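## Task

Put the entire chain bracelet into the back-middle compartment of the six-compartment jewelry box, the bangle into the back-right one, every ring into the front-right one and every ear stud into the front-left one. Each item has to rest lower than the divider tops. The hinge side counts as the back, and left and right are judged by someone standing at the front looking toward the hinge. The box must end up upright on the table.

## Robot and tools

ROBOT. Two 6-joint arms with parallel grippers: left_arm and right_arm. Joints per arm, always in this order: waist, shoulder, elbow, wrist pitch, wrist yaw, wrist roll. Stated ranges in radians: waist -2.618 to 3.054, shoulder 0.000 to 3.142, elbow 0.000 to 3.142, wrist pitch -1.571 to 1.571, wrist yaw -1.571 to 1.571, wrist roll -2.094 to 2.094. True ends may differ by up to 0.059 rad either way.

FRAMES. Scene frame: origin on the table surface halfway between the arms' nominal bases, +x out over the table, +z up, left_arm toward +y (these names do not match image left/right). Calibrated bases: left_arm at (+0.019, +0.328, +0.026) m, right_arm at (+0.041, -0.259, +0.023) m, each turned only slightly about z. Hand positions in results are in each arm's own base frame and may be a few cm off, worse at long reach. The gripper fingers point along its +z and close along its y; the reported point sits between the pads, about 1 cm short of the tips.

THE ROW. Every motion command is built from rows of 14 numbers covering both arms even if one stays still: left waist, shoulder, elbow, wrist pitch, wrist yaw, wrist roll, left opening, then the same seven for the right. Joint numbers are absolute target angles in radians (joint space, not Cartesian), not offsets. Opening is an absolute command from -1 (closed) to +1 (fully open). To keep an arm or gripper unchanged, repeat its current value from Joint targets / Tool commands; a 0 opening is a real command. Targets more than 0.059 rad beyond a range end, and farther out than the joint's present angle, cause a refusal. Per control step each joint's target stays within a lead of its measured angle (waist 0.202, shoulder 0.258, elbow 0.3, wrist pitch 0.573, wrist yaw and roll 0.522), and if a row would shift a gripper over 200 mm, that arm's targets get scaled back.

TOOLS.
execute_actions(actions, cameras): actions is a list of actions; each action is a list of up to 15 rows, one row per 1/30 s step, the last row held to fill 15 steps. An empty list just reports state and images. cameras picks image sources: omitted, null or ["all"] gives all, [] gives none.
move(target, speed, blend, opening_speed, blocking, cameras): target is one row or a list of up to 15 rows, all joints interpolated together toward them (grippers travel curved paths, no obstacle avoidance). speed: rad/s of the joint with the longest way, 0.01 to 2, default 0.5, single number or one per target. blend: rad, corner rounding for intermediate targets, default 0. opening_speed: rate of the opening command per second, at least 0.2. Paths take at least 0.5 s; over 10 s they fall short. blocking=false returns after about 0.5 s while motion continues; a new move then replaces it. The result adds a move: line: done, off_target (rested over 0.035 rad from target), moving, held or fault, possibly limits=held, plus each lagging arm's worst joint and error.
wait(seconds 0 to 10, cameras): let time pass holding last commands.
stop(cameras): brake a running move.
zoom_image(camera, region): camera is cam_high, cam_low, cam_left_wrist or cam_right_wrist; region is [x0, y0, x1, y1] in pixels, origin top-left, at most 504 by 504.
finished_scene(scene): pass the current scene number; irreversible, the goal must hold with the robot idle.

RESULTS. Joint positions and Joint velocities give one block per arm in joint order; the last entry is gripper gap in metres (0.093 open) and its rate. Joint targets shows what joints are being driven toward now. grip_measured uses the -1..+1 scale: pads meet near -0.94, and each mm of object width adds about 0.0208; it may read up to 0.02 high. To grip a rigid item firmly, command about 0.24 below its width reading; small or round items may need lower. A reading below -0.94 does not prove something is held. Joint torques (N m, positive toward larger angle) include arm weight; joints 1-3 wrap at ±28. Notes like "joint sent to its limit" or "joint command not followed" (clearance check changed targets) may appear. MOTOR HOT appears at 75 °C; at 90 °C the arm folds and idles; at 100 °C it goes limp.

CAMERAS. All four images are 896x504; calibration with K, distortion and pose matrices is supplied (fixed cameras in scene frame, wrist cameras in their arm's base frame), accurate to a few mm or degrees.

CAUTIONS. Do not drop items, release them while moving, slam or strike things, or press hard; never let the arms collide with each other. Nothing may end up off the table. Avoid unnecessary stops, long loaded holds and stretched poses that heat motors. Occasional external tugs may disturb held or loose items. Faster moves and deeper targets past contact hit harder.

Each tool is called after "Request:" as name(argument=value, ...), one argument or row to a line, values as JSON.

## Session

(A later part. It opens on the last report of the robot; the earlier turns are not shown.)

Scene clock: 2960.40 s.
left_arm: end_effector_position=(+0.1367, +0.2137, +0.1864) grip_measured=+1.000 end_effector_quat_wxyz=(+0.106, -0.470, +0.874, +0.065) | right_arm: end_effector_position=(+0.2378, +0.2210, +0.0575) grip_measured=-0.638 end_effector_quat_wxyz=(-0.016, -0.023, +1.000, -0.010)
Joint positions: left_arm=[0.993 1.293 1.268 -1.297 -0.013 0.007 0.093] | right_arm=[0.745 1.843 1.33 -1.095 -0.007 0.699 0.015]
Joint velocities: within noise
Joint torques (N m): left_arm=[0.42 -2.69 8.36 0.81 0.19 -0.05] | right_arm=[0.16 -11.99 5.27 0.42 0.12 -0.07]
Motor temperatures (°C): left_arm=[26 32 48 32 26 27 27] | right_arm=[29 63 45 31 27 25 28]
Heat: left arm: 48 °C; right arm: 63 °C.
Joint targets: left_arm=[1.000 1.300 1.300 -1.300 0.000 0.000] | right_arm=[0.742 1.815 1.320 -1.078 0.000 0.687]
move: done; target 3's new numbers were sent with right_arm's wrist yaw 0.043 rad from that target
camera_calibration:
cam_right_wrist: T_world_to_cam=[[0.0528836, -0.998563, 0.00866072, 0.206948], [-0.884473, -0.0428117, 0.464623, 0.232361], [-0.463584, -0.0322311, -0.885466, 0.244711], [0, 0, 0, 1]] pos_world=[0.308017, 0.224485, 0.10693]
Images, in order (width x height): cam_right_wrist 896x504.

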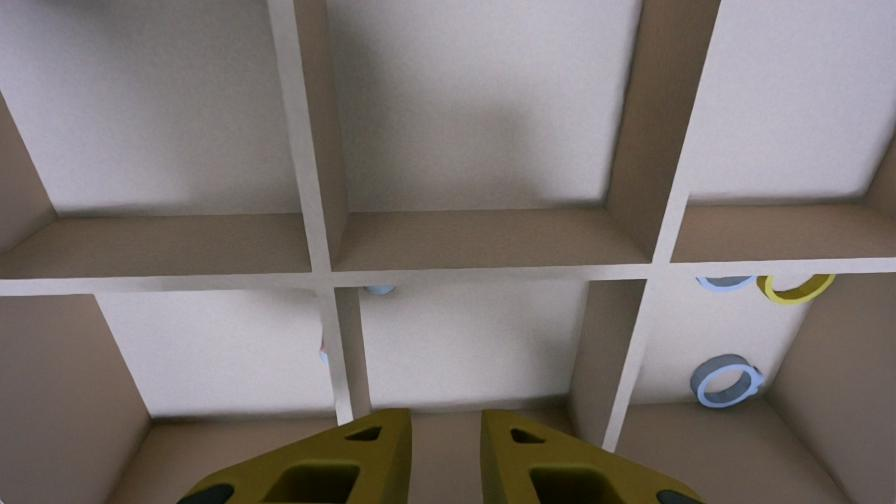

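Request:
move(
  target=[
    [1.0,1.3,1.3,-1.3,0,0,1,0.894,2.137,1.88,-1.32,0,0.84,-0.3],
    [1.0,1.3,1.3,-1.3,0,0,1,0.894,2.164,1.68,-1.09,0,0.84,-0.3],
    [1.0,1.3,1.3,-1.3,0,0,1,0.894,2.164,1.68,-1.09,0,0.84,-1],
    [1.0,1.3,1.3,-1.3,0,0,1,0.88,2.0,1.86,-1.38,0,0.82,-1],
  ],
  speed=[0.7,0.3,0.2,0.2],
  opening_speed=0.5,
  cameras=["cam_low"],
)

Request:
zoom_image(
  camera="cam_low",
  region=[430, 180, 640, 310],
)

Request:
move(
  target=[
    [1.0,1.3,1.3,-1.3,0,0,1,0.888,2.07,1.82,-1.28,0,0.83,-1],
  ],
  speed=0.12,
  cameras=["cam_low"],
)

Request:
zoom_image(
  camera="cam_low",
  region=[430, 180, 640, 310],
)

Request:
move(
  target=[
    [1.0,1.3,1.3,-1.3,0,0,1,0.894,2.15,1.69,-1.11,0,0.84,-1],
  ],
  speed=0.08,
  cameras=["cam_low","cam_right_wrist"],
)

Request:
zoom_image(
  camera="cam_low",
  region=[430, 180, 640, 310],
)

Scene clock: 2987.73 s.
left_arm: end_effector_position=(+0.1367, +0.2137, +0.1864) grip_measured=+1.000 end_effector_quat_wxyz=(+0.106, -0.470, +0.874, +0.065) | right_arm: end_effector_position=(+0.2431, +0.3205, +0.1006) grip_measured=-0.911 end_effector_quat_wxyz=(-0.028, -0.032, +0.999, +0.034)
Joint positions: left_arm=[0.993 1.293 1.268 -1.297 -0.013 0.007 0.093] | right_arm=[0.885 2.071 1.819 -1.306 -0.087 0.822 0.001]
Joint velocities: within noise
Joint torques (N m): left_arm=[0.42 -2.69 8.38 0.81 0.19 -0.05] | right_arm=[0.02 -18.51 10.4 -0.41 0.9 0.06]
Motor temperatures (°C): left_arm=[26 32 48 32 26 27 27] | right_arm=[29 60 43 31 27 25 28]
Heat: left arm: 48 °C; right arm: 60 °C.
Joint targets: left_arm=[1.000 1.300 1.300 -1.300 0.000 0.000] | right_arm=[0.880 2.000 1.860 -1.380 0.000 0.820]
move: off_target (right_arm); target 3's new numbers were sent with right_arm's wrist pitch 0.038 rad from that target; right_arm: the wrist yaw is farthest, 0.087 rad from its target
Images, in order (width x height): cam_low 896x504.

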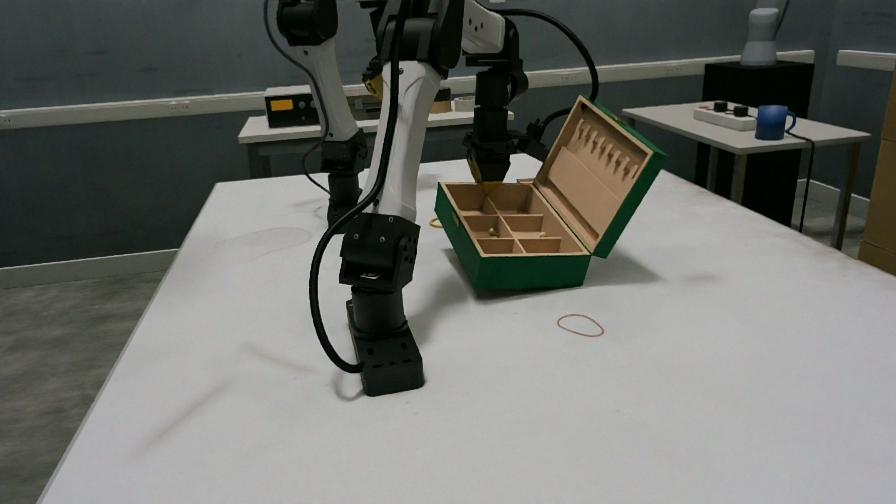

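Scaled by 2.400 from the camera's 896x504 image, which has a finer 1280x720 frame.

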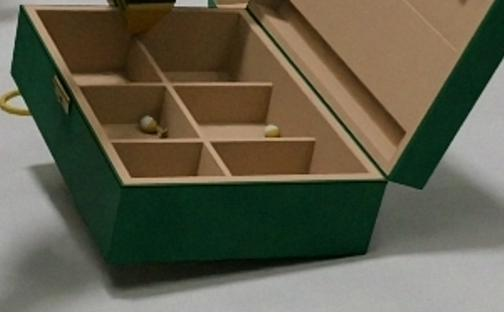

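Scene clock: 2988.93 s.
left_arm: end_effector_position=(+0.1367, +0.2137, +0.1864) grip_measured=+1.000 end_effector_quat_wxyz=(+0.106, -0.470, +0.874, +0.065) | right_arm: end_effector_position=(+0.2491, +0.3280, +0.0965) grip_measured=-0.910 end_effector_quat_wxyz=(-0.018, -0.033, +0.998, +0.046)
Joint positions: left_arm=[0.993 1.293 1.268 -1.297 -0.013 0.007 0.093] | right_arm=[0.885 2.079 1.814 -1.261 -0.088 0.822 0.001]
Joint velocities: within noise
Joint torques (N m): left_arm=[0.4 -2.69 8.38 0.81 0.19 -0.05] | right_arm=[0.72 -12.77 7.15 0.22 0.88 0.14]
Motor temperatures (°C): left_arm=[26 32 48 32 26 27 27] | right_arm=[29 60 43 31 27 25 28]
Heat: left arm: 48 °C; right arm: 60 °C.
Joint targets: left_arm=[1.000 1.300 1.300 -1.300 0.000 0.000] | right_arm=[0.888 2.070 1.820 -1.280 0.000 0.830]
move: off_target (right_arm); right_arm: the wrist yaw is farthest, 0.088 rad from its target
Images, in order (width x height): cam_low 896x504.

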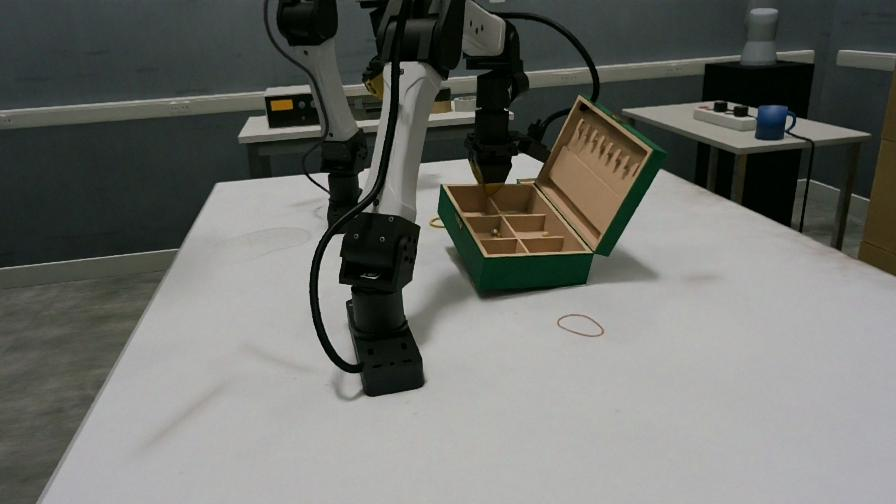

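Scaled by 2.400 from the camera's 896x504 image, which has a finer 1280x720 frame.

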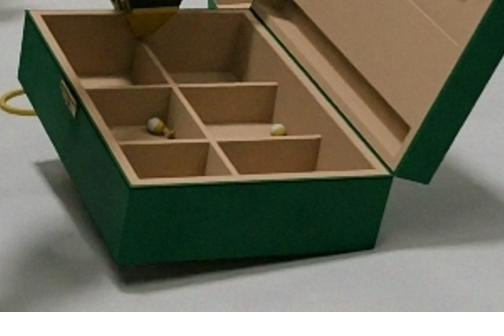

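Scene clock: 2991.33 s.
left_arm: end_effector_position=(+0.1367, +0.2137, +0.1864) grip_measured=+1.000 end_effector_quat_wxyz=(+0.106, -0.470, +0.874, +0.065) | right_arm: end_effector_position=(+0.2502, +0.3244, +0.0463) grip_measured=-0.914 end_effector_quat_wxyz=(-0.014, -0.034, +0.999, +0.015)
Joint positions: left_arm=[0.993 1.293 1.268 -1.297 -0.013 0.007 0.093] | right_arm=[0.897 2.134 1.702 -1.134 -0.041 0.83 0.001]
Joint velocities: within noise
Joint torques (N m): left_arm=[0.42 -2.69 8.38 0.81 0.19 -0.06] | right_arm=[0.27 -10.73 5.27 0.59 0.45 0.15]
Motor temperatures (°C): left_arm=[26 32 48 32 26 27 27] | right_arm=[29 60 43 31 27 25 28]
Heat: left arm: 48 °C; right arm: 60 °C.
Joint targets: left_arm=[1.000 1.300 1.300 -1.300 0.000 0.000] | right_arm=[0.894 2.150 1.690 -1.110 0.000 0.840]
move: off_target (right_arm); right_arm: the wrist yaw is farthest, 0.041 rad from its target
camera_calibration:
cam_right_wrist: T_world_to_cam=[[0.0729248, -0.996474, -0.0415033, 0.306214], [-0.884675, -0.0838441, 0.458607, 0.266616], [-0.46047, 0.00327309, -0.887669, 0.231736], [0, 0, 0, 1]] pos_world=[0.320245, 0.326729, 0.0961419]
Images, in order (width x height): cam_low 896x504, cam_right_wrist 896x504.

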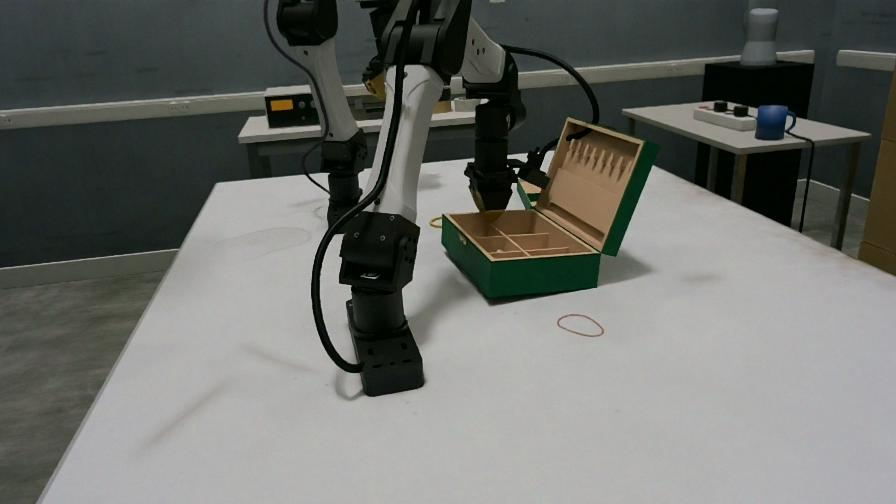

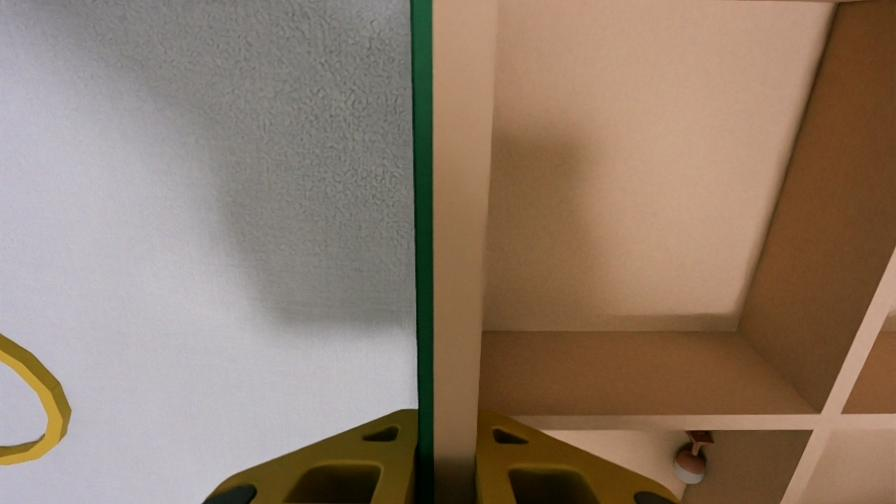

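Scaled by 2.400 from the camera's 896x504 image, which has a finer 1280x720 frame.

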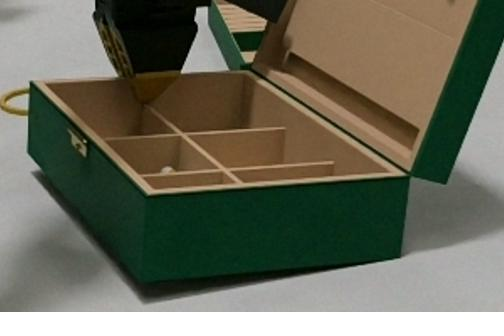

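Request:
move(
  target=[
    [1.0,1.3,1.3,-1.3,0,0,1,0.894,2.175,1.68,-1.085,-0.03,0.835,-1],
  ],
  speed=0.03,
  cameras=["cam_low"],
)

Request:
zoom_image(
  camera="cam_low",
  region=[430, 180, 640, 310],
)

Request:
move(
  target=[
    [1.0,1.3,1.3,-1.3,0,0,1,0.894,2.175,1.68,-1.085,-0.03,0.835,-0.3],
  ],
  speed=0.1,
  opening_speed=0.2,
  cameras=["cam_low"],
)

Request:
zoom_image(
  camera="cam_low",
  region=[430, 180, 640, 310],
)

Scene clock: 3003.27 s.
left_arm: end_effector_position=(+0.1367, +0.2137, +0.1864) grip_measured=+1.000 end_effector_quat_wxyz=(+0.106, -0.470, +0.874, +0.065) | right_arm: end_effector_position=(+0.2499, +0.3246, +0.0449) grip_measured=-0.915 end_effector_quat_wxyz=(-0.014, -0.033, +0.999, +0.016)
Joint positions: left_arm=[0.993 1.293 1.268 -1.297 -0.013 0.007 0.093] | right_arm=[0.898 2.134 1.696 -1.127 -0.042 0.832 0.001]
Joint velocities: within noise
Joint torques (N m): left_arm=[0.42 -2.69 8.36 0.8 0.19 -0.05] | right_arm=[0.18 -8.36 4.85 0.78 0.16 0.09]
Motor temperatures (°C): left_arm=[26 32 48 32 26 27 27] | right_arm=[29 59 43 31 27 25 28]
Heat: left arm: 48 °C; right arm: 59 °C.
Joint targets: left_arm=[1.000 1.300 1.300 -1.300 0.000 0.000] | right_arm=[0.894 2.175 1.680 -1.085 -0.030 0.835]
move: off_target (right_arm); right_arm: the wrist pitch is farthest, 0.042 rad from its target
Images, in order (width x height): cam_low 896x504.

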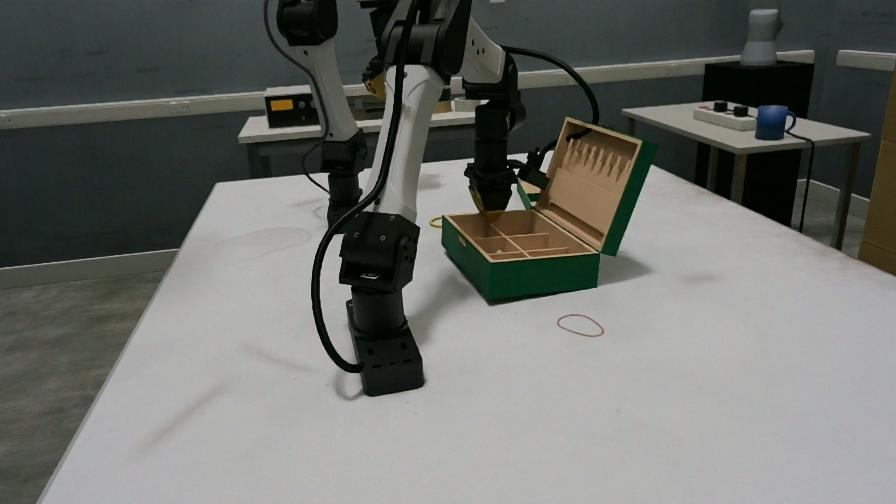

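Scaled by 2.400 from the camera's 896x504 image, which has a finer 1280x720 frame.

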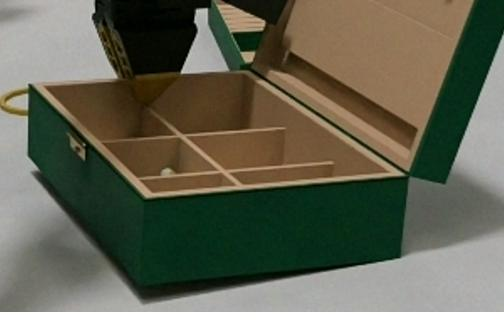

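Scene clock: 3006.97 s.
left_arm: end_effector_position=(+0.1367, +0.2137, +0.1864) grip_measured=+1.000 end_effector_quat_wxyz=(+0.106, -0.470, +0.874, +0.065) | right_arm: end_effector_position=(+0.2501, +0.3248, +0.0389) grip_measured=-0.302 end_effector_quat_wxyz=(-0.017, -0.031, +0.999, +0.013)
Joint positions: left_arm=[0.993 1.293 1.268 -1.297 -0.013 0.007 0.093] | right_arm=[0.898 2.147 1.693 -1.118 -0.042 0.836 0.031]
Joint velocities: within noise
Joint torques (N m): left_arm=[0.4 -2.7 8.36 0.81 0.19 -0.05] | right_arm=[0.17 -9.66 5.12 0.67 0.16 0.04]
Motor temperatures (°C): left_arm=[26 32 48 32 26 27 27] | right_arm=[29 59 42 31 27 25 28]
Heat: left arm: 48 °C; right arm: 59 °C.
Joint targets: left_arm=[1.000 1.300 1.300 -1.300 0.000 0.000] | right_arm=[0.894 2.175 1.680 -1.085 -0.030 0.835]
move: done
Images, in order (width x height): cam_low 896x504.

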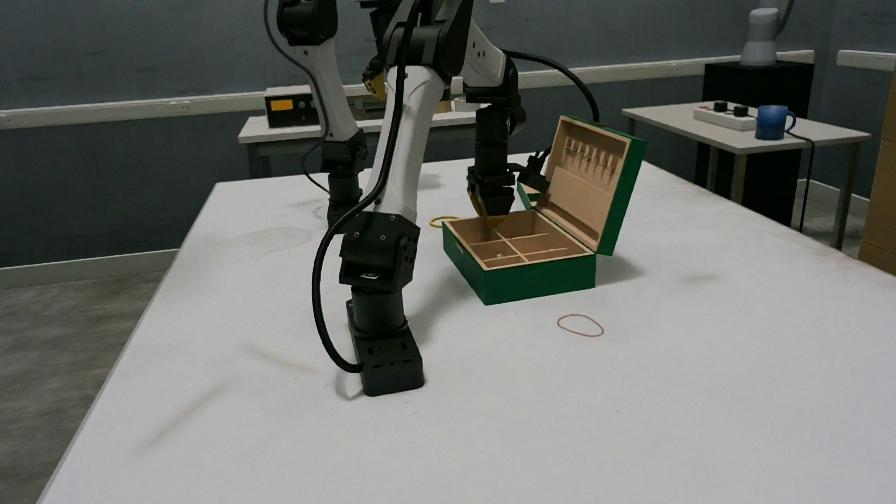

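Scaled by 2.400 from the camera's 896x504 image, which has a finer 1280x720 frame.

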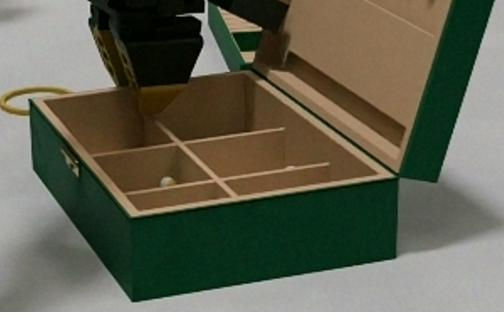

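Request:
move(
  target=[
    [1.0,1.3,1.3,-1.3,0,0,1,0.894,2.11,1.87,-1.33,-0.03,0.835,-0.3],
    [1.0,1.3,1.3,-1.3,0,0,1,0.55,1.53,0.98,-0.76,-0.32,-1.07,-0.64],
  ],
  speed=[0.3,0.7],
  cameras=["cam_right_wrist"],
)

Scene clock: 3019.10 s.
left_arm: end_effector_position=(+0.1367, +0.2137, +0.1864) grip_measured=+1.000 end_effector_quat_wxyz=(+0.106, -0.470, +0.874, +0.065) | right_arm: end_effector_position=(+0.2346, +0.2066, +0.0697) grip_measured=-0.638 end_effector_quat_wxyz=(-0.149, +0.721, -0.666, -0.121)
Joint positions: left_arm=[0.993 1.293 1.268 -1.297 -0.013 0.007 0.093] | right_arm=[0.555 1.552 0.99 -0.776 -0.313 -1.058 0.015]
Joint velocities: within noise
Joint torques (N m): left_arm=[0.42 -2.69 8.36 0.81 0.19 -0.05] | right_arm=[0.02 -8.94 5.65 0.98 -0.31 -0.07]
Motor temperatures (°C): left_arm=[26 32 48 32 26 27 27] | right_arm=[29 58 42 31 27 25 28]
Heat: left arm: 48 °C; right arm: 58 °C.
Joint targets: left_arm=[1.000 1.300 1.300 -1.300 0.000 0.000] | right_arm=[0.550 1.530 0.980 -0.760 -0.320 -1.070]
move: done
camera_calibration:
cam_right_wrist: T_world_to_cam=[[0.995793, 0.078937, 0.0465353, -0.253884], [0.0757626, -0.994911, 0.0664312, 0.222412], [0.0515424, -0.0626261, -0.996705, 0.146723], [0, 0, 0, 1]] pos_world=[0.228403, 0.25051, 0.143279]
Images, in order (width x height): cam_right_wrist 896x504.

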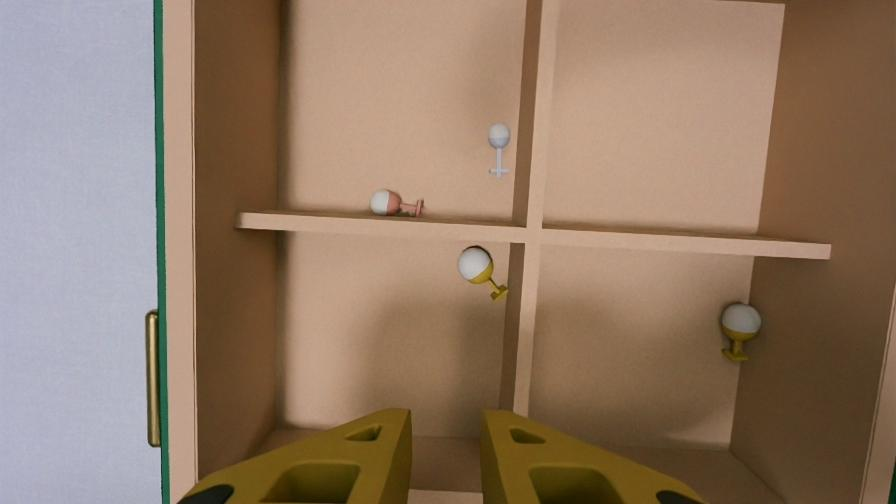

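Request:
move(
  target=[
    [1.0,1.3,1.3,-1.3,0,0,1,0.77,1.45,0.8,-0.43,0,-0.87,-1],
    [1.0,1.3,1.3,-1.3,0,0,1,0.77,1.51,0.715,-0.275,0,-0.87,-1],
  ],
  speed=[0.6,0.2],
  opening_speed=0.8,
  cameras=["cam_right_wrist"],
)

Scene clock: 3058.90 s.
left_arm: end_effector_position=(+0.1367, +0.2137, +0.1864) grip_measured=+1.000 end_effector_quat_wxyz=(+0.106, -0.470, +0.874, +0.065) | right_arm: end_effector_position=(+0.2407, +0.2338, +0.0366) grip_measured=-0.973 end_effector_quat_wxyz=(-0.250, +0.711, -0.657, +0.010)
Joint positions: left_arm=[0.993 1.293 1.268 -1.297 -0.013 0.007 0.093] | right_arm=[0.766 1.498 0.724 -0.291 -0.009 -0.882 0]
Joint velocities: within noise
Joint torques (N m): left_arm=[0.42 -2.69 8.39 0.81 0.19 -0.05] | right_arm=[0.81 -5.07 5.71 1.58 0.06 0.19]
Motor temperatures (°C): left_arm=[26 32 48 32 26 27 27] | right_arm=[29 54 41 31 27 25 27]
Heat: left arm: 48 °C; right arm: 54 °C.
Joint targets: left_arm=[1.000 1.300 1.300 -1.300 0.000 0.000] | right_arm=[0.770 1.510 0.715 -0.275 0.000 -0.870]
move: done
camera_calibration:
cam_right_wrist: T_world_to_cam=[[0.931762, 0.0219144, 0.362407, -0.243312], [-0.0157843, -0.994788, 0.100736, 0.271971], [0.362726, -0.0995823, -0.92656, 0.0463182], [0, 0, 0, 1]] pos_world=[0.214201, 0.280498, 0.103697]
Images, in order (width x height): cam_right_wrist 896x504.

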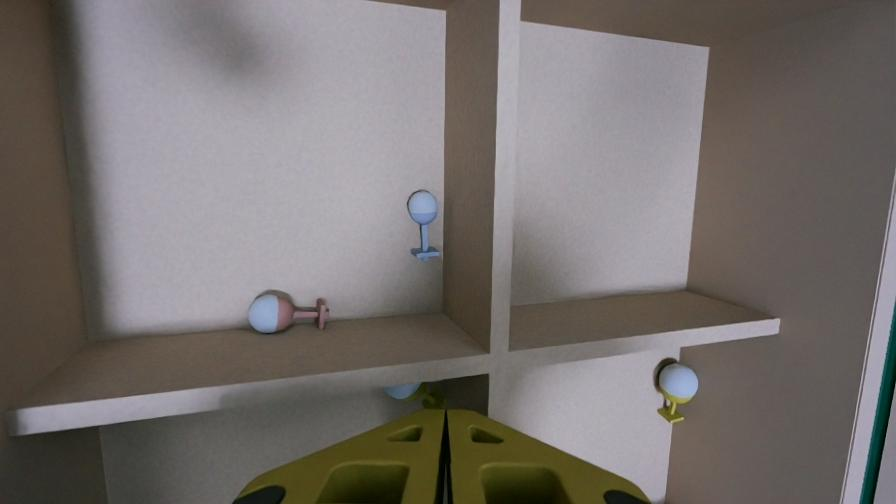

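Request:
move(
  target=[
    [1.0,1.3,1.3,-1.3,0,0,1,0.773,1.563,0.652,-0.16,0,-0.87,-1],
  ],
  speed=0.15,
  cameras=["cam_right_wrist"],
)

Scene clock: 3070.33 s.
left_arm: end_effector_position=(+0.1367, +0.2137, +0.1864) grip_measured=+1.000 end_effector_quat_wxyz=(+0.106, -0.470, +0.874, +0.065) | right_arm: end_effector_position=(+0.2348, +0.2328, +0.0155) grip_measured=-0.973 end_effector_quat_wxyz=(-0.247, +0.714, -0.655, +0.006)
Joint positions: left_arm=[0.993 1.293 1.268 -1.297 -0.013 0.007 0.093] | right_arm=[0.774 1.537 0.665 -0.2 -0.014 -0.88 0]
Joint velocities: within noise
Joint torques (N m): left_arm=[0.4 -2.69 8.38 0.81 0.19 -0.05] | right_arm=[0.39 -3.84 4.94 1.79 0.11 0.16]
Motor temperatures (°C): left_arm=[26 32 48 32 26 27 27] | right_arm=[29 52 41 32 27 25 27]
Heat: left arm: 48 °C; right arm: 52 °C.
Joint targets: left_arm=[1.000 1.300 1.300 -1.300 0.000 0.000] | right_arm=[0.773 1.563 0.652 -0.160 0.000 -0.870]
move: off_target (right_arm); right_arm: the wrist pitch is farthest, 0.040 rad from its target
camera_calibration:
cam_right_wrist: T_world_to_cam=[[0.934921, 0.0303536, 0.353556, -0.232737], [-0.00652299, -0.994697, 0.102646, 0.270783], [0.354797, -0.0982718, -0.929764, 0.0304148], [0, 0, 0, 1]] pos_world=[0.208566, 0.2794, 0.0827695]
Images, in order (width x height): cam_right_wrist 896x504.

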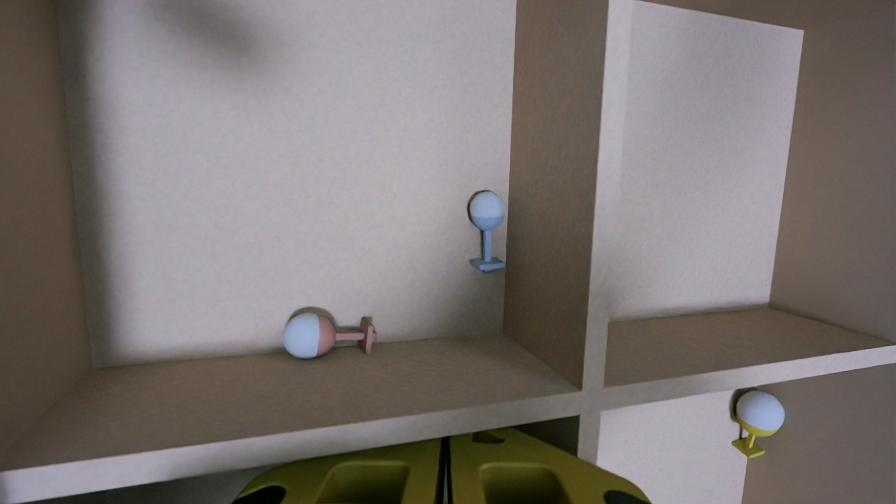

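Request:
move(
  target=[
    [1.0,1.3,1.3,-1.3,0,0,1,0.725,1.468,0.55,-0.135,0,-0.92,-1],
    [1.0,1.3,1.3,-1.3,0,0,1,0.725,1.34,0.68,-0.40,0,-0.9,-1],
  ],
  speed=[0.06,0.3],
  cameras=["cam_right_wrist"],
)

Scene clock: 3080.53 s.
left_arm: end_effector_position=(+0.1367, +0.2137, +0.1864) grip_measured=+1.000 end_effector_quat_wxyz=(+0.106, -0.470, +0.874, +0.065) | right_arm: end_effector_position=(+0.2269, +0.2056, +0.0479) grip_measured=-0.973 end_effector_quat_wxyz=(-0.246, +0.707, -0.662, +0.017)
Joint positions: left_arm=[0.993 1.293 1.268 -1.297 -0.013 0.007 0.093] | right_arm=[0.731 1.355 0.661 -0.378 -0.009 -0.903 0]
Joint velocities: within noise
Joint torques (N m): left_arm=[0.42 -2.69 8.36 0.81 0.19 -0.05] | right_arm=[-0.06 -6.45 8.58 1.13 0.06 0.1]
Motor temperatures (°C): left_arm=[26 32 48 32 26 27 27] | right_arm=[29 51 41 32 27 25 27]
Heat: left arm: 48 °C; right arm: 51 °C.
Joint targets: left_arm=[1.000 1.300 1.300 -1.300 0.000 0.000] | right_arm=[0.725 1.340 0.680 -0.400 0.000 -0.900]
move: done
camera_calibration:
cam_right_wrist: T_world_to_cam=[[0.931565, 0.0105111, 0.363422, -0.231659], [-0.0328646, -0.993055, 0.112964, 0.245549], [0.362086, -0.117177, -0.924751, 0.0626794], [0, 0, 0, 1]] pos_world=[0.20118, 0.253624, 0.114415]
Images, in order (width x height): cam_right_wrist 896x504.

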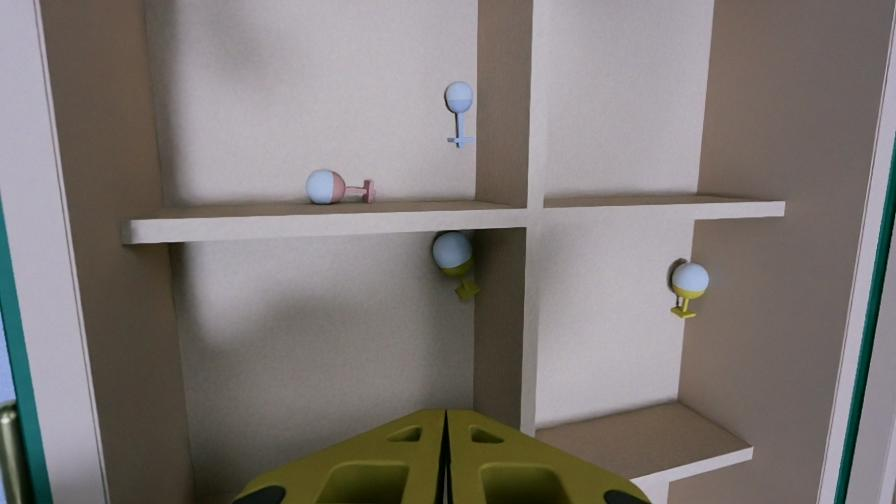

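Request:
move(
  target=[
    [1.0,1.3,1.3,-1.3,0,0,1,0.775,1.51,0.715,-0.275,0,-0.87,-1],
  ],
  speed=[0.3],
  cameras=["cam_right_wrist"],
)

Scene clock: 3091.67 s.
left_arm: end_effector_position=(+0.1367, +0.2137, +0.1864) grip_measured=+1.000 end_effector_quat_wxyz=(+0.106, -0.470, +0.874, +0.065) | right_arm: end_effector_position=(+0.2324, +0.2268, +0.0261) grip_measured=-0.973 end_effector_quat_wxyz=(-0.235, +0.715, -0.658, +0.009)
Joint positions: left_arm=[0.993 1.293 1.268 -1.297 -0.013 0.007 0.093] | right_arm=[0.769 1.499 0.693 -0.291 -0.008 -0.882 0]
Joint velocities: within noise
Joint torques (N m): left_arm=[0.4 -2.69 8.39 0.81 0.19 -0.06] | right_arm=[0.98 -4.97 8.47 1.48 0.05 0.2]
Motor temperatures (°C): left_arm=[26 32 48 32 26 27 27] | right_arm=[29 50 41 32 27 25 27]
Heat: left arm: 48 °C; right arm: 50 °C.
Joint targets: left_arm=[1.000 1.300 1.300 -1.300 0.000 0.000] | right_arm=[0.775 1.510 0.715 -0.275 0.000 -0.870]
move: done
camera_calibration:
cam_right_wrist: T_world_to_cam=[[0.939513, 0.0323508, 0.340981, -0.235275], [-0.0108347, -0.992224, 0.123991, 0.263571], [0.342341, -0.120186, -0.931857, 0.048476], [0, 0, 0, 1]] pos_world=[0.207305, 0.274959, 0.0927168]
Images, in order (width x height): cam_right_wrist 896x504.

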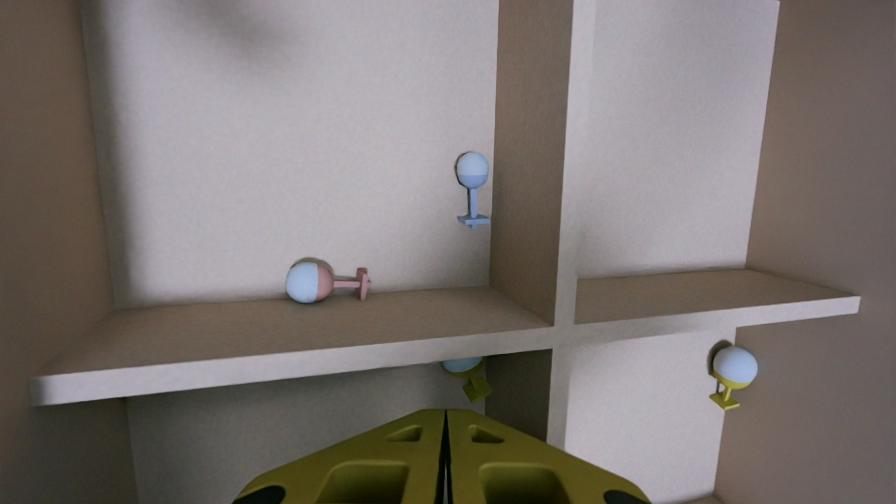

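Request:
move(
  target=[
    [1.0,1.3,1.3,-1.3,0,0,1,0.766,1.53,0.74,-0.28,0,-0.87,-1],
    [1.0,1.3,1.3,-1.3,0,0,1,0.766,1.592,0.667,-0.149,0,-0.87,-1],
  ],
  speed=0.2,
  cameras=["cam_right_wrist"],
)

Request:
move(
  target=[
    [1.0,1.3,1.3,-1.3,0,0,1,0.808,1.525,0.59,-0.13,0,-0.84,-1],
    [1.0,1.3,1.3,-1.3,0,0,1,0.76,1.37,0.70,-0.40,0,-0.88,-1],
  ],
  speed=[0.06,0.3],
  cameras=["cam_right_wrist"],
)

Scene clock: 3106.90 s.
left_arm: end_effector_position=(+0.1367, +0.2137, +0.1864) grip_measured=+1.000 end_effector_quat_wxyz=(+0.106, -0.470, +0.874, +0.065) | right_arm: end_effector_position=(+0.2348, +0.2366, +0.0151) grip_measured=-0.973 end_effector_quat_wxyz=(-0.243, +0.716, -0.654, -0.003)
Joint positions: left_arm=[0.993 1.293 1.268 -1.297 -0.013 0.007 0.093] | right_arm=[0.773 1.553 0.683 -0.211 -0.032 -0.881 0]
Joint velocities: within noise
Joint torques (N m): left_arm=[0.42 -2.69 8.38 0.81 0.19 -0.05] | right_arm=[-0.12 -2.71 4.68 2 0.28 0.18]
Motor temperatures (°C): left_arm=[26 32 48 32 26 27 27] | right_arm=[29 49 42 32 27 25 27]
Heat: left arm: 48 °C; right arm: 49 °C.
Joint targets: left_arm=[1.000 1.300 1.300 -1.300 0.000 0.000] | right_arm=[0.766 1.592 0.667 -0.149 0.000 -0.870]
move: off_target (right_arm); right_arm: the wrist pitch is farthest, 0.062 rad from its target
camera_calibration:
cam_right_wrist: T_world_to_cam=[[0.940467, 0.0365366, 0.337916, -0.235269], [0.00366988, -0.995239, 0.0973946, 0.272396], [0.339866, -0.0903562, -0.936123, 0.0322067], [0, 0, 0, 1]] pos_world=[0.209317, 0.282605, 0.0831209]
Images, in order (width x height): cam_right_wrist 896x504.

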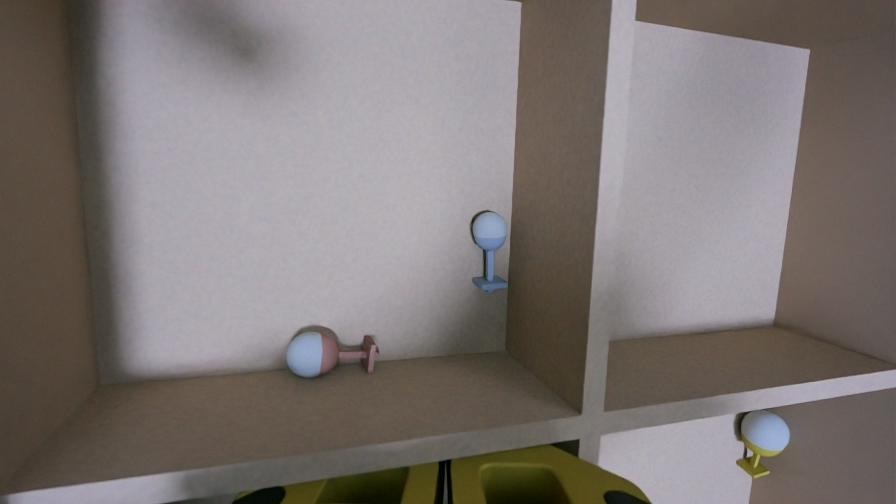

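Scene clock: 3109.80 s.
left_arm: end_effector_position=(+0.1367, +0.2137, +0.1864) grip_measured=+1.000 end_effector_quat_wxyz=(+0.106, -0.470, +0.874, +0.065) | right_arm: end_effector_position=(+0.2236, +0.2157, +0.0460) grip_measured=-0.973 end_effector_quat_wxyz=(-0.242, +0.708, -0.664, +0.011)
Joint positions: left_arm=[0.993 1.293 1.268 -1.297 -0.013 0.007 0.093] | right_arm=[0.766 1.386 0.681 -0.378 -0.002 -0.868 0]
Joint velocities: within noise
Joint torques (N m): left_arm=[0.42 -2.69 8.36 0.81 0.19 -0.05] | right_arm=[-0.08 -6.76 8.55 1.15 0 -0.07]
Motor temperatures (°C): left_arm=[26 32 48 32 26 27 27] | right_arm=[29 49 42 32 27 25 27]
Heat: left arm: 48 °C; right arm: 49 °C.
Joint targets: left_arm=[1.000 1.300 1.300 -1.300 0.000 0.000] | right_arm=[0.760 1.370 0.700 -0.400 0.000 -0.880]
move: done
camera_calibration:
cam_right_wrist: T_world_to_cam=[[0.936817, 0.0115304, 0.34963, -0.228703], [-0.0299328, -0.993149, 0.112956, 0.255041], [0.348537, -0.116285, -0.930054, 0.0663645], [0, 0, 0, 1]] pos_world=[0.198757, 0.263648, 0.112876]
Images, in order (width x height): cam_right_wrist 896x504.

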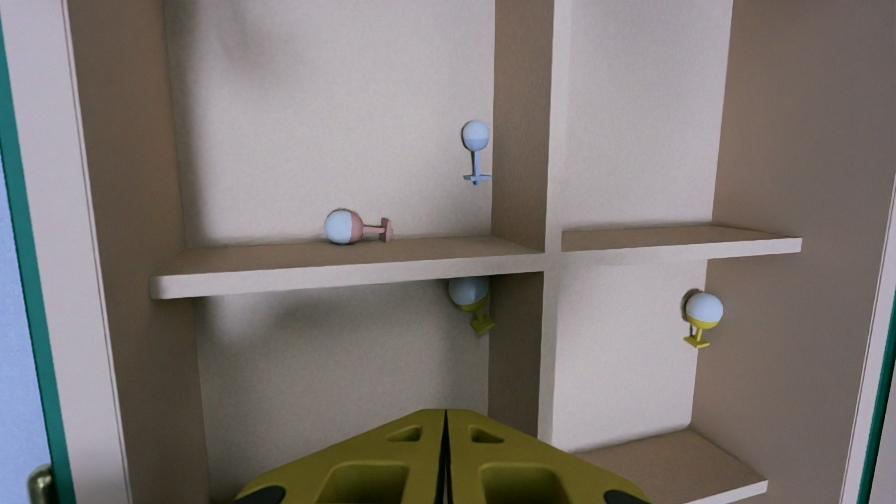

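Request:
move(
  target=[
    [1.0,1.3,1.3,-1.3,0,0,1,0.82,1.55,1.0,-0.72,0.2,0.77,-1],
    [1.0,1.3,1.3,-1.3,0,0,1,0.8505,1.677,0.953,-0.558,0.2,0.795,-1],
  ],
  speed=[0.6,0.3],
  cameras=["cam_right_wrist"],
)

Scene clock: 3141.60 s.
left_arm: end_effector_position=(+0.1367, +0.2137, +0.1864) grip_measured=+1.000 end_effector_quat_wxyz=(+0.106, -0.470, +0.874, +0.065) | right_arm: end_effector_position=(+0.2474, +0.2294, +0.0346) grip_measured=-0.973 end_effector_quat_wxyz=(+0.165, -0.017, +0.986, +0.033)
Joint positions: left_arm=[0.993 1.293 1.268 -1.297 -0.013 0.007 0.093] | right_arm=[0.845 1.663 0.963 -0.594 0.197 0.782 0]
Joint velocities: within noise
Joint torques (N m): left_arm=[0.42 -2.69 8.36 0.81 0.19 -0.05] | right_arm=[0.98 -6.35 5.41 1.31 0.22 0.17]
Motor temperatures (°C): left_arm=[26 32 48 32 26 27 27] | right_arm=[29 49 44 32 27 25 27]
Heat: left arm: 48 °C; right arm: 49 °C.
Joint targets: left_arm=[1.000 1.300 1.300 -1.300 0.000 0.000] | right_arm=[0.851 1.677 0.953 -0.558 0.200 0.795]
move: off_target (right_arm); right_arm: the wrist pitch is farthest, 0.036 rad from its target
camera_calibration:
cam_right_wrist: T_world_to_cam=[[0.0548221, -0.996243, -0.0670423, 0.216539], [-0.991392, -0.0623044, 0.115154, 0.294882], [-0.118898, 0.0601522, -0.991083, 0.126366], [0, 0, 0, 1]] pos_world=[0.295497, 0.226497, 0.1058]
Images, in order (width x height): cam_right_wrist 896x504.

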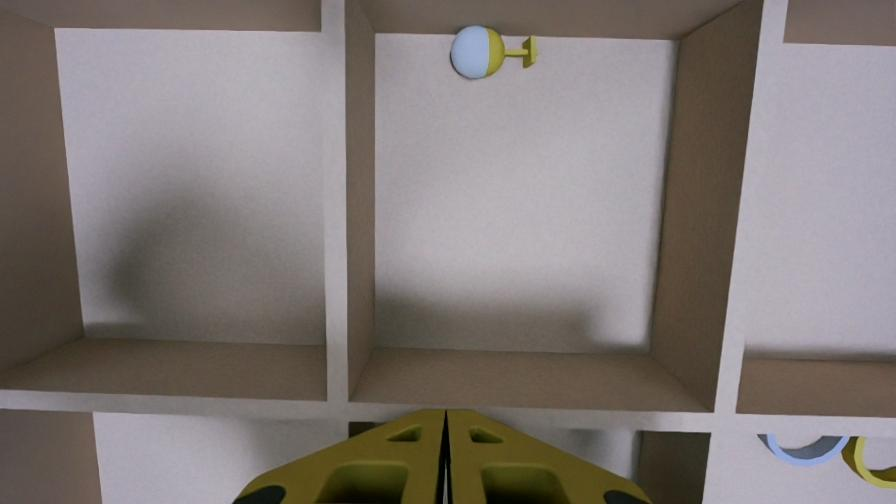

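Request:
move(
  target=[
    [1.0,1.3,1.3,-1.3,0,0,1,0.8587,1.70,0.94,-0.53,0.2,0.80,-1],
    [1.0,1.3,1.3,-1.3,0,0,1,0.8587,1.727,0.90,-0.456,0.2,0.80,-1],
  ],
  speed=0.15,
  cameras=["cam_right_wrist"],
)

Request:
move(
  target=[
    [1.0,1.3,1.3,-1.3,0,0,1,0.895,1.66,0.80,-0.43,0.2,0.84,-1],
    [1.0,1.3,1.3,-1.3,0,0,1,0.90,1.50,0.95,-0.74,0.2,0.84,-1],
  ],
  speed=[0.06,0.3],
  cameras=["cam_right_wrist"],
)

Scene clock: 3156.10 s.
left_arm: end_effector_position=(+0.1367, +0.2137, +0.1864) grip_measured=+1.000 end_effector_quat_wxyz=(+0.106, -0.470, +0.874, +0.065) | right_arm: end_effector_position=(+0.2476, +0.2286, +0.0315) grip_measured=-0.973 end_effector_quat_wxyz=(+0.181, -0.019, +0.983, +0.026)
Joint positions: left_arm=[0.993 1.293 1.268 -1.297 -0.013 0.007 0.093] | right_arm=[0.862 1.661 0.94 -0.562 0.235 0.789 0]
Joint velocities: within noise
Joint torques (N m): left_arm=[0.42 -2.69 8.36 0.8 0.19 -0.05] | right_arm=[0.14 -1.42 2.58 2.05 -0.14 0.15]
Motor temperatures (°C): left_arm=[26 32 48 32 26 27 27] | right_arm=[29 48 43 33 27 25 27]
Heat: left arm: 48 °C; right arm: 48 °C.
Joint targets: left_arm=[1.000 1.300 1.300 -1.300 0.000 0.000] | right_arm=[0.859 1.727 0.900 -0.456 0.200 0.800]
move: off_target (right_arm); right_arm: the wrist pitch is farthest, 0.106 rad from its target
camera_calibration:
cam_right_wrist: T_world_to_cam=[[0.0569685, -0.997083, -0.0507863, 0.214742], [-0.99467, -0.0610623, 0.0830803, 0.296867], [-0.0859391, 0.0457827, -0.995248, 0.118618], [0, 0, 0, 1]] pos_world=[0.293245, 0.226812, 0.104297]
Images, in order (width x height): cam_right_wrist 896x504.

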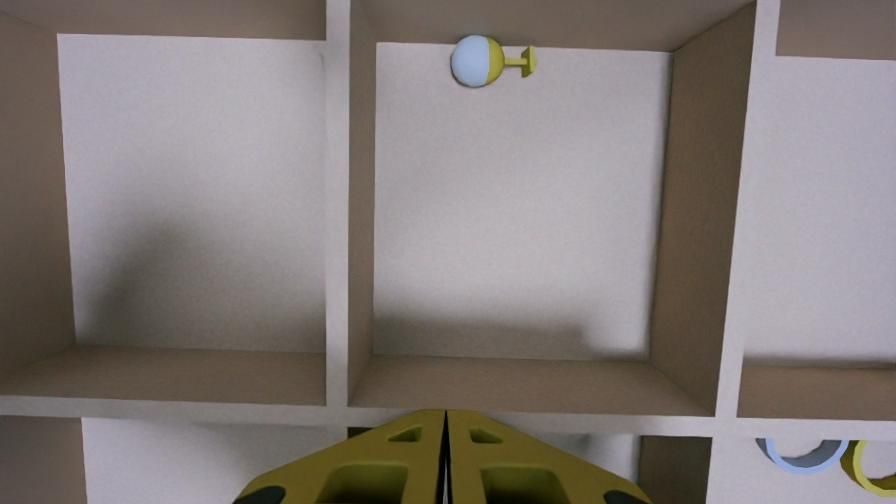

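Scene clock: 3159.50 s.
left_arm: end_effector_position=(+0.1367, +0.2137, +0.1864) grip_measured=+1.000 end_effector_quat_wxyz=(+0.106, -0.470, +0.874, +0.065) | right_arm: end_effector_position=(+0.2191, +0.2165, +0.0612) grip_measured=-0.973 end_effector_quat_wxyz=(+0.165, -0.018, +0.986, +0.032)
Joint positions: left_arm=[0.993 1.293 1.268 -1.297 -0.013 0.007 0.093] | right_arm=[0.893 1.518 0.932 -0.719 0.21 0.828 0]
Joint velocities: within noise
Joint torques (N m): left_arm=[0.42 -2.69 8.38 0.81 0.19 -0.06] | right_arm=[1.03 -8.18 8.39 0.75 0.1 0.17]
Motor temperatures (°C): left_arm=[26 32 48 32 26 27 27] | right_arm=[29 48 43 33 27 25 27]
Heat: left arm: 48 °C; right arm: 48 °C.
Joint targets: left_arm=[1.000 1.300 1.300 -1.300 0.000 0.000] | right_arm=[0.900 1.500 0.950 -0.740 0.200 0.840]
move: done
camera_calibration:
cam_right_wrist: T_world_to_cam=[[0.0561439, -0.996296, -0.065126, 0.206644], [-0.991182, -0.0634596, 0.116325, 0.263117], [-0.120027, 0.0580208, -0.991074, 0.150875], [0, 0, 0, 1]] pos_world=[0.267304, 0.213822, 0.13238]
Images, in order (width x height): cam_right_wrist 896x504.

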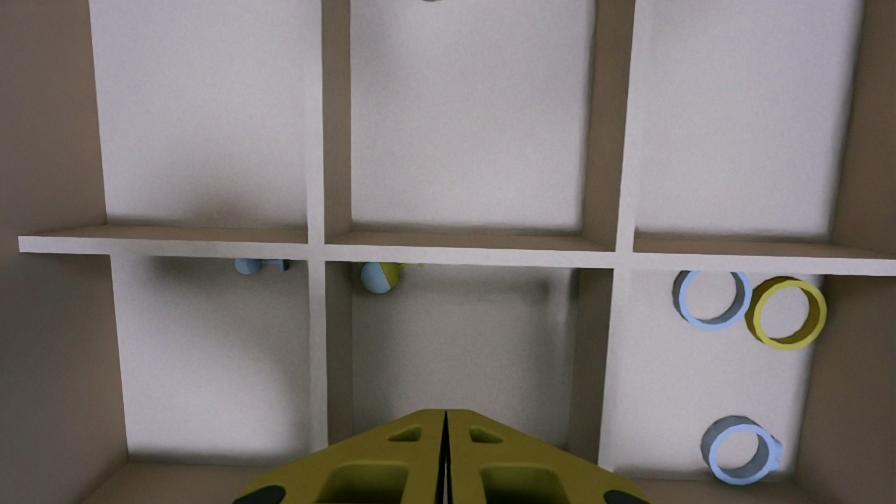

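Request:
move(
  target=[
    [1.0,1.3,1.3,-1.3,0,0,1,0.90,1.62,1.1,-0.8,0.2,0.84,-0.32],
    [1.0,1.3,1.3,-1.3,0,0,1,0.9028,1.732,1.037,-0.587,0.2,0.85,-0.32],
  ],
  speed=[0.6,0.3],
  cameras=["cam_right_wrist"],
)

Scene clock: 3178.90 s.
left_arm: end_effector_position=(+0.1367, +0.2137, +0.1864) grip_measured=+1.000 end_effector_quat_wxyz=(+0.106, -0.470, +0.874, +0.065) | right_arm: end_effector_position=(+0.2503, +0.2570, +0.0404) grip_measured=-0.322 end_effector_quat_wxyz=(+0.173, -0.013, +0.984, +0.044)
Joint positions: left_arm=[0.993 1.293 1.268 -1.297 -0.013 0.007 0.093] | right_arm=[0.896 1.719 1.046 -0.604 0.209 0.838 0.03]
Joint velocities: left_arm=[0.007 -0.007 -0.007 -0.007 -0.168 0.007 0] | right_arm=[within noise]
Joint torques (N m): left_arm=[0.4 -2.67 8.38 0.81 0.19 -0.05] | right_arm=[1.05 -7.12 5.64 1.14 0.12 0.16]
Motor temperatures (°C): left_arm=[26 32 48 32 26 27 27] | right_arm=[29 48 44 32 27 25 27]
Heat: left arm: 48 °C; right arm: 48 °C.
Joint targets: left_arm=[1.000 1.300 1.300 -1.300 0.000 0.000] | right_arm=[0.903 1.732 1.037 -0.587 0.200 0.850]
move: done
camera_calibration:
cam_right_wrist: T_world_to_cam=[[0.0513502, -0.994638, -0.0897722, 0.245654], [-0.993312, -0.0601758, 0.0985422, 0.299442], [-0.103416, 0.0841116, -0.991075, 0.120717], [0, 0, 0, 1]] pos_world=[0.297309, 0.252203, 0.112184]
Images, in order (width x height): cam_right_wrist 896x504.

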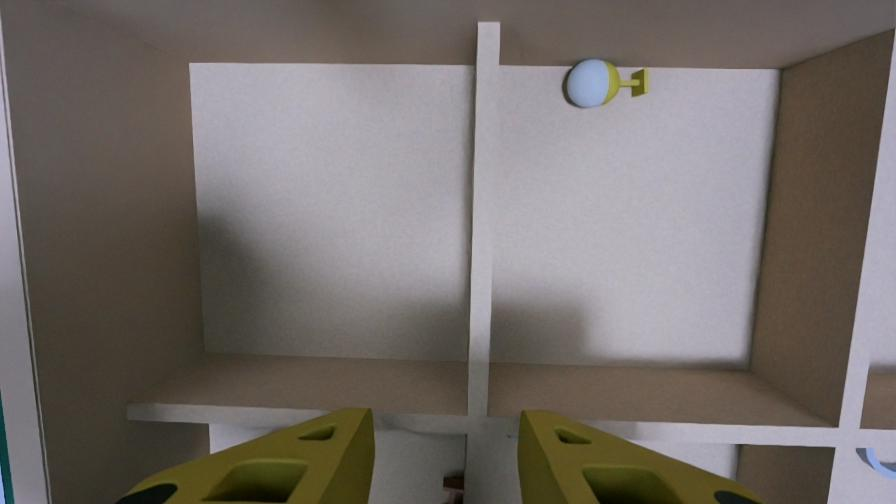

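Request:
move(
  target=[
    [1.0,1.3,1.3,-1.3,0,0,1,0.923,1.71,1.011,-0.584,0.2,0.87,-0.32],
  ],
  speed=0.3,
  cameras=["cam_right_wrist"],
)

Request:
move(
  target=[
    [1.0,1.3,1.3,-1.3,0,0,1,0.923,1.768,0.945,-0.459,0.2,0.87,-0.32],
  ],
  speed=0.15,
  cameras=["cam_right_wrist"],
)

Scene clock: 3193.80 s.
left_arm: end_effector_position=(+0.1367, +0.2137, +0.1864) grip_measured=+1.000 end_effector_quat_wxyz=(+0.106, -0.470, +0.874, +0.065) | right_arm: end_effector_position=(+0.2403, +0.2563, +0.0333) grip_measured=-0.322 end_effector_quat_wxyz=(+0.166, -0.015, +0.985, +0.040)
Joint positions: left_arm=[0.993 1.293 1.268 -1.297 -0.013 0.007 0.093] | right_arm=[0.917 1.719 1.021 -0.6 0.209 0.857 0.03]
Joint velocities: within noise
Joint torques (N m): left_arm=[0.4 -2.69 8.36 0.81 0.19 -0.05] | right_arm=[0.99 -9.1 5.45 1.08 0.12 0.21]
Motor temperatures (°C): left_arm=[26 32 48 32 26 27 27] | right_arm=[29 48 43 32 27 25 27]
Heat: left arm: 48 °C; right arm: 48 °C.
Joint targets: left_arm=[1.000 1.300 1.300 -1.300 0.000 0.000] | right_arm=[0.923 1.710 1.011 -0.584 0.200 0.870]
move: done
camera_calibration:
cam_right_wrist: T_world_to_cam=[[0.0528966, -0.995305, -0.0810528, 0.2444], [-0.991581, -0.0619584, 0.113707, 0.289696], [-0.118195, 0.0743557, -0.990203, 0.118789], [0, 0, 0, 1]] pos_world=[0.288369, 0.252369, 0.104494]
Images, in order (width x height): cam_right_wrist 896x504.

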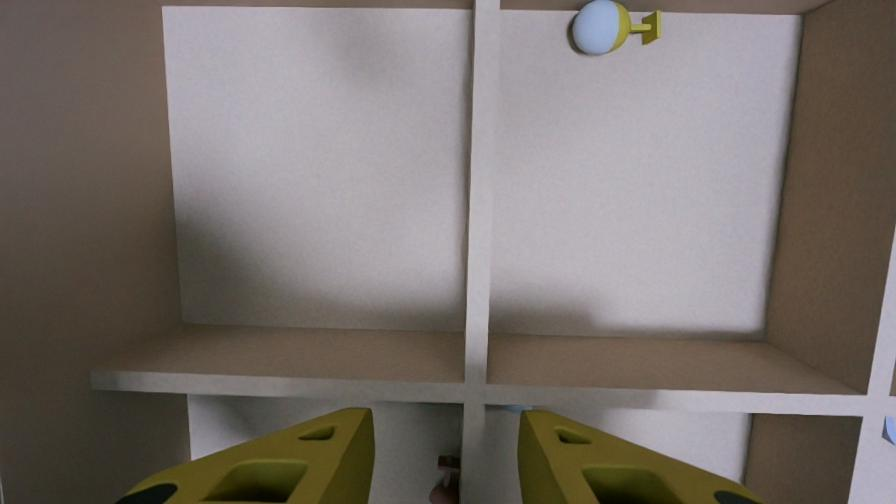

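Scene clock: 3195.03 s.
left_arm: end_effector_position=(+0.1367, +0.2137, +0.1864) grip_measured=+1.000 end_effector_quat_wxyz=(+0.106, -0.470, +0.874, +0.065) | right_arm: end_effector_position=(+0.2407, +0.2606, +0.0166) grip_measured=-0.322 end_effector_quat_wxyz=(+0.174, -0.014, +0.983, +0.055)
Joint positions: left_arm=[0.993 1.293 1.268 -1.297 -0.013 0.007 0.093] | right_arm=[0.922 1.74 0.961 -0.485 0.205 0.861 0.03]
Joint velocities: within noise
Joint torques (N m): left_arm=[0.4 -2.7 8.38 0.81 0.19 -0.05] | right_arm=[0.59 -5.63 4.68 1.21 0.19 0.13]
Motor temperatures (°C): left_arm=[26 32 48 32 26 27 27] | right_arm=[29 48 43 32 27 25 27]
Heat: left arm: 48 °C; right arm: 48 °C.
Joint targets: left_arm=[1.000 1.300 1.300 -1.300 0.000 0.000] | right_arm=[0.923 1.768 0.945 -0.459 0.200 0.870]
move: done
camera_calibration:
cam_right_wrist: T_world_to_cam=[[0.0566894, -0.992275, -0.11035, 0.246092], [-0.993191, -0.0673161, 0.095085, 0.294346], [-0.101779, 0.104208, -0.989334, 0.0901963], [0, 0, 0, 1]] pos_world=[0.287571, 0.254606, 0.0884027]
Images, in order (width x height): cam_right_wrist 896x504.

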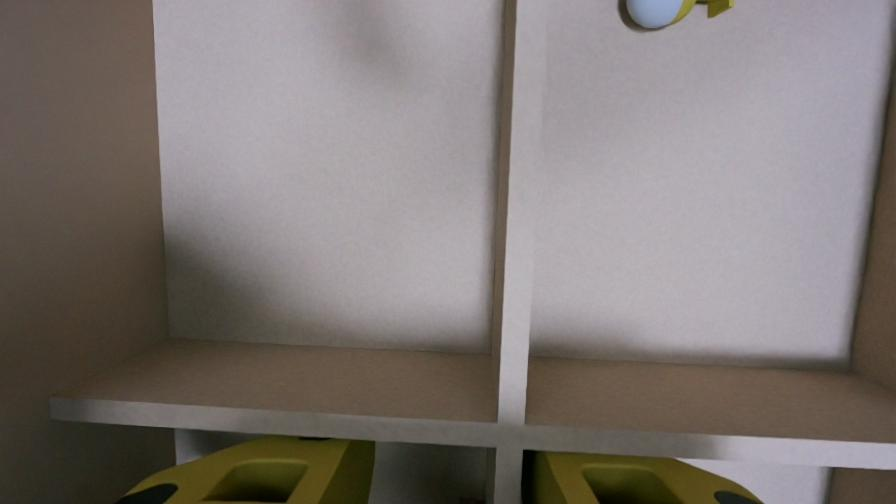

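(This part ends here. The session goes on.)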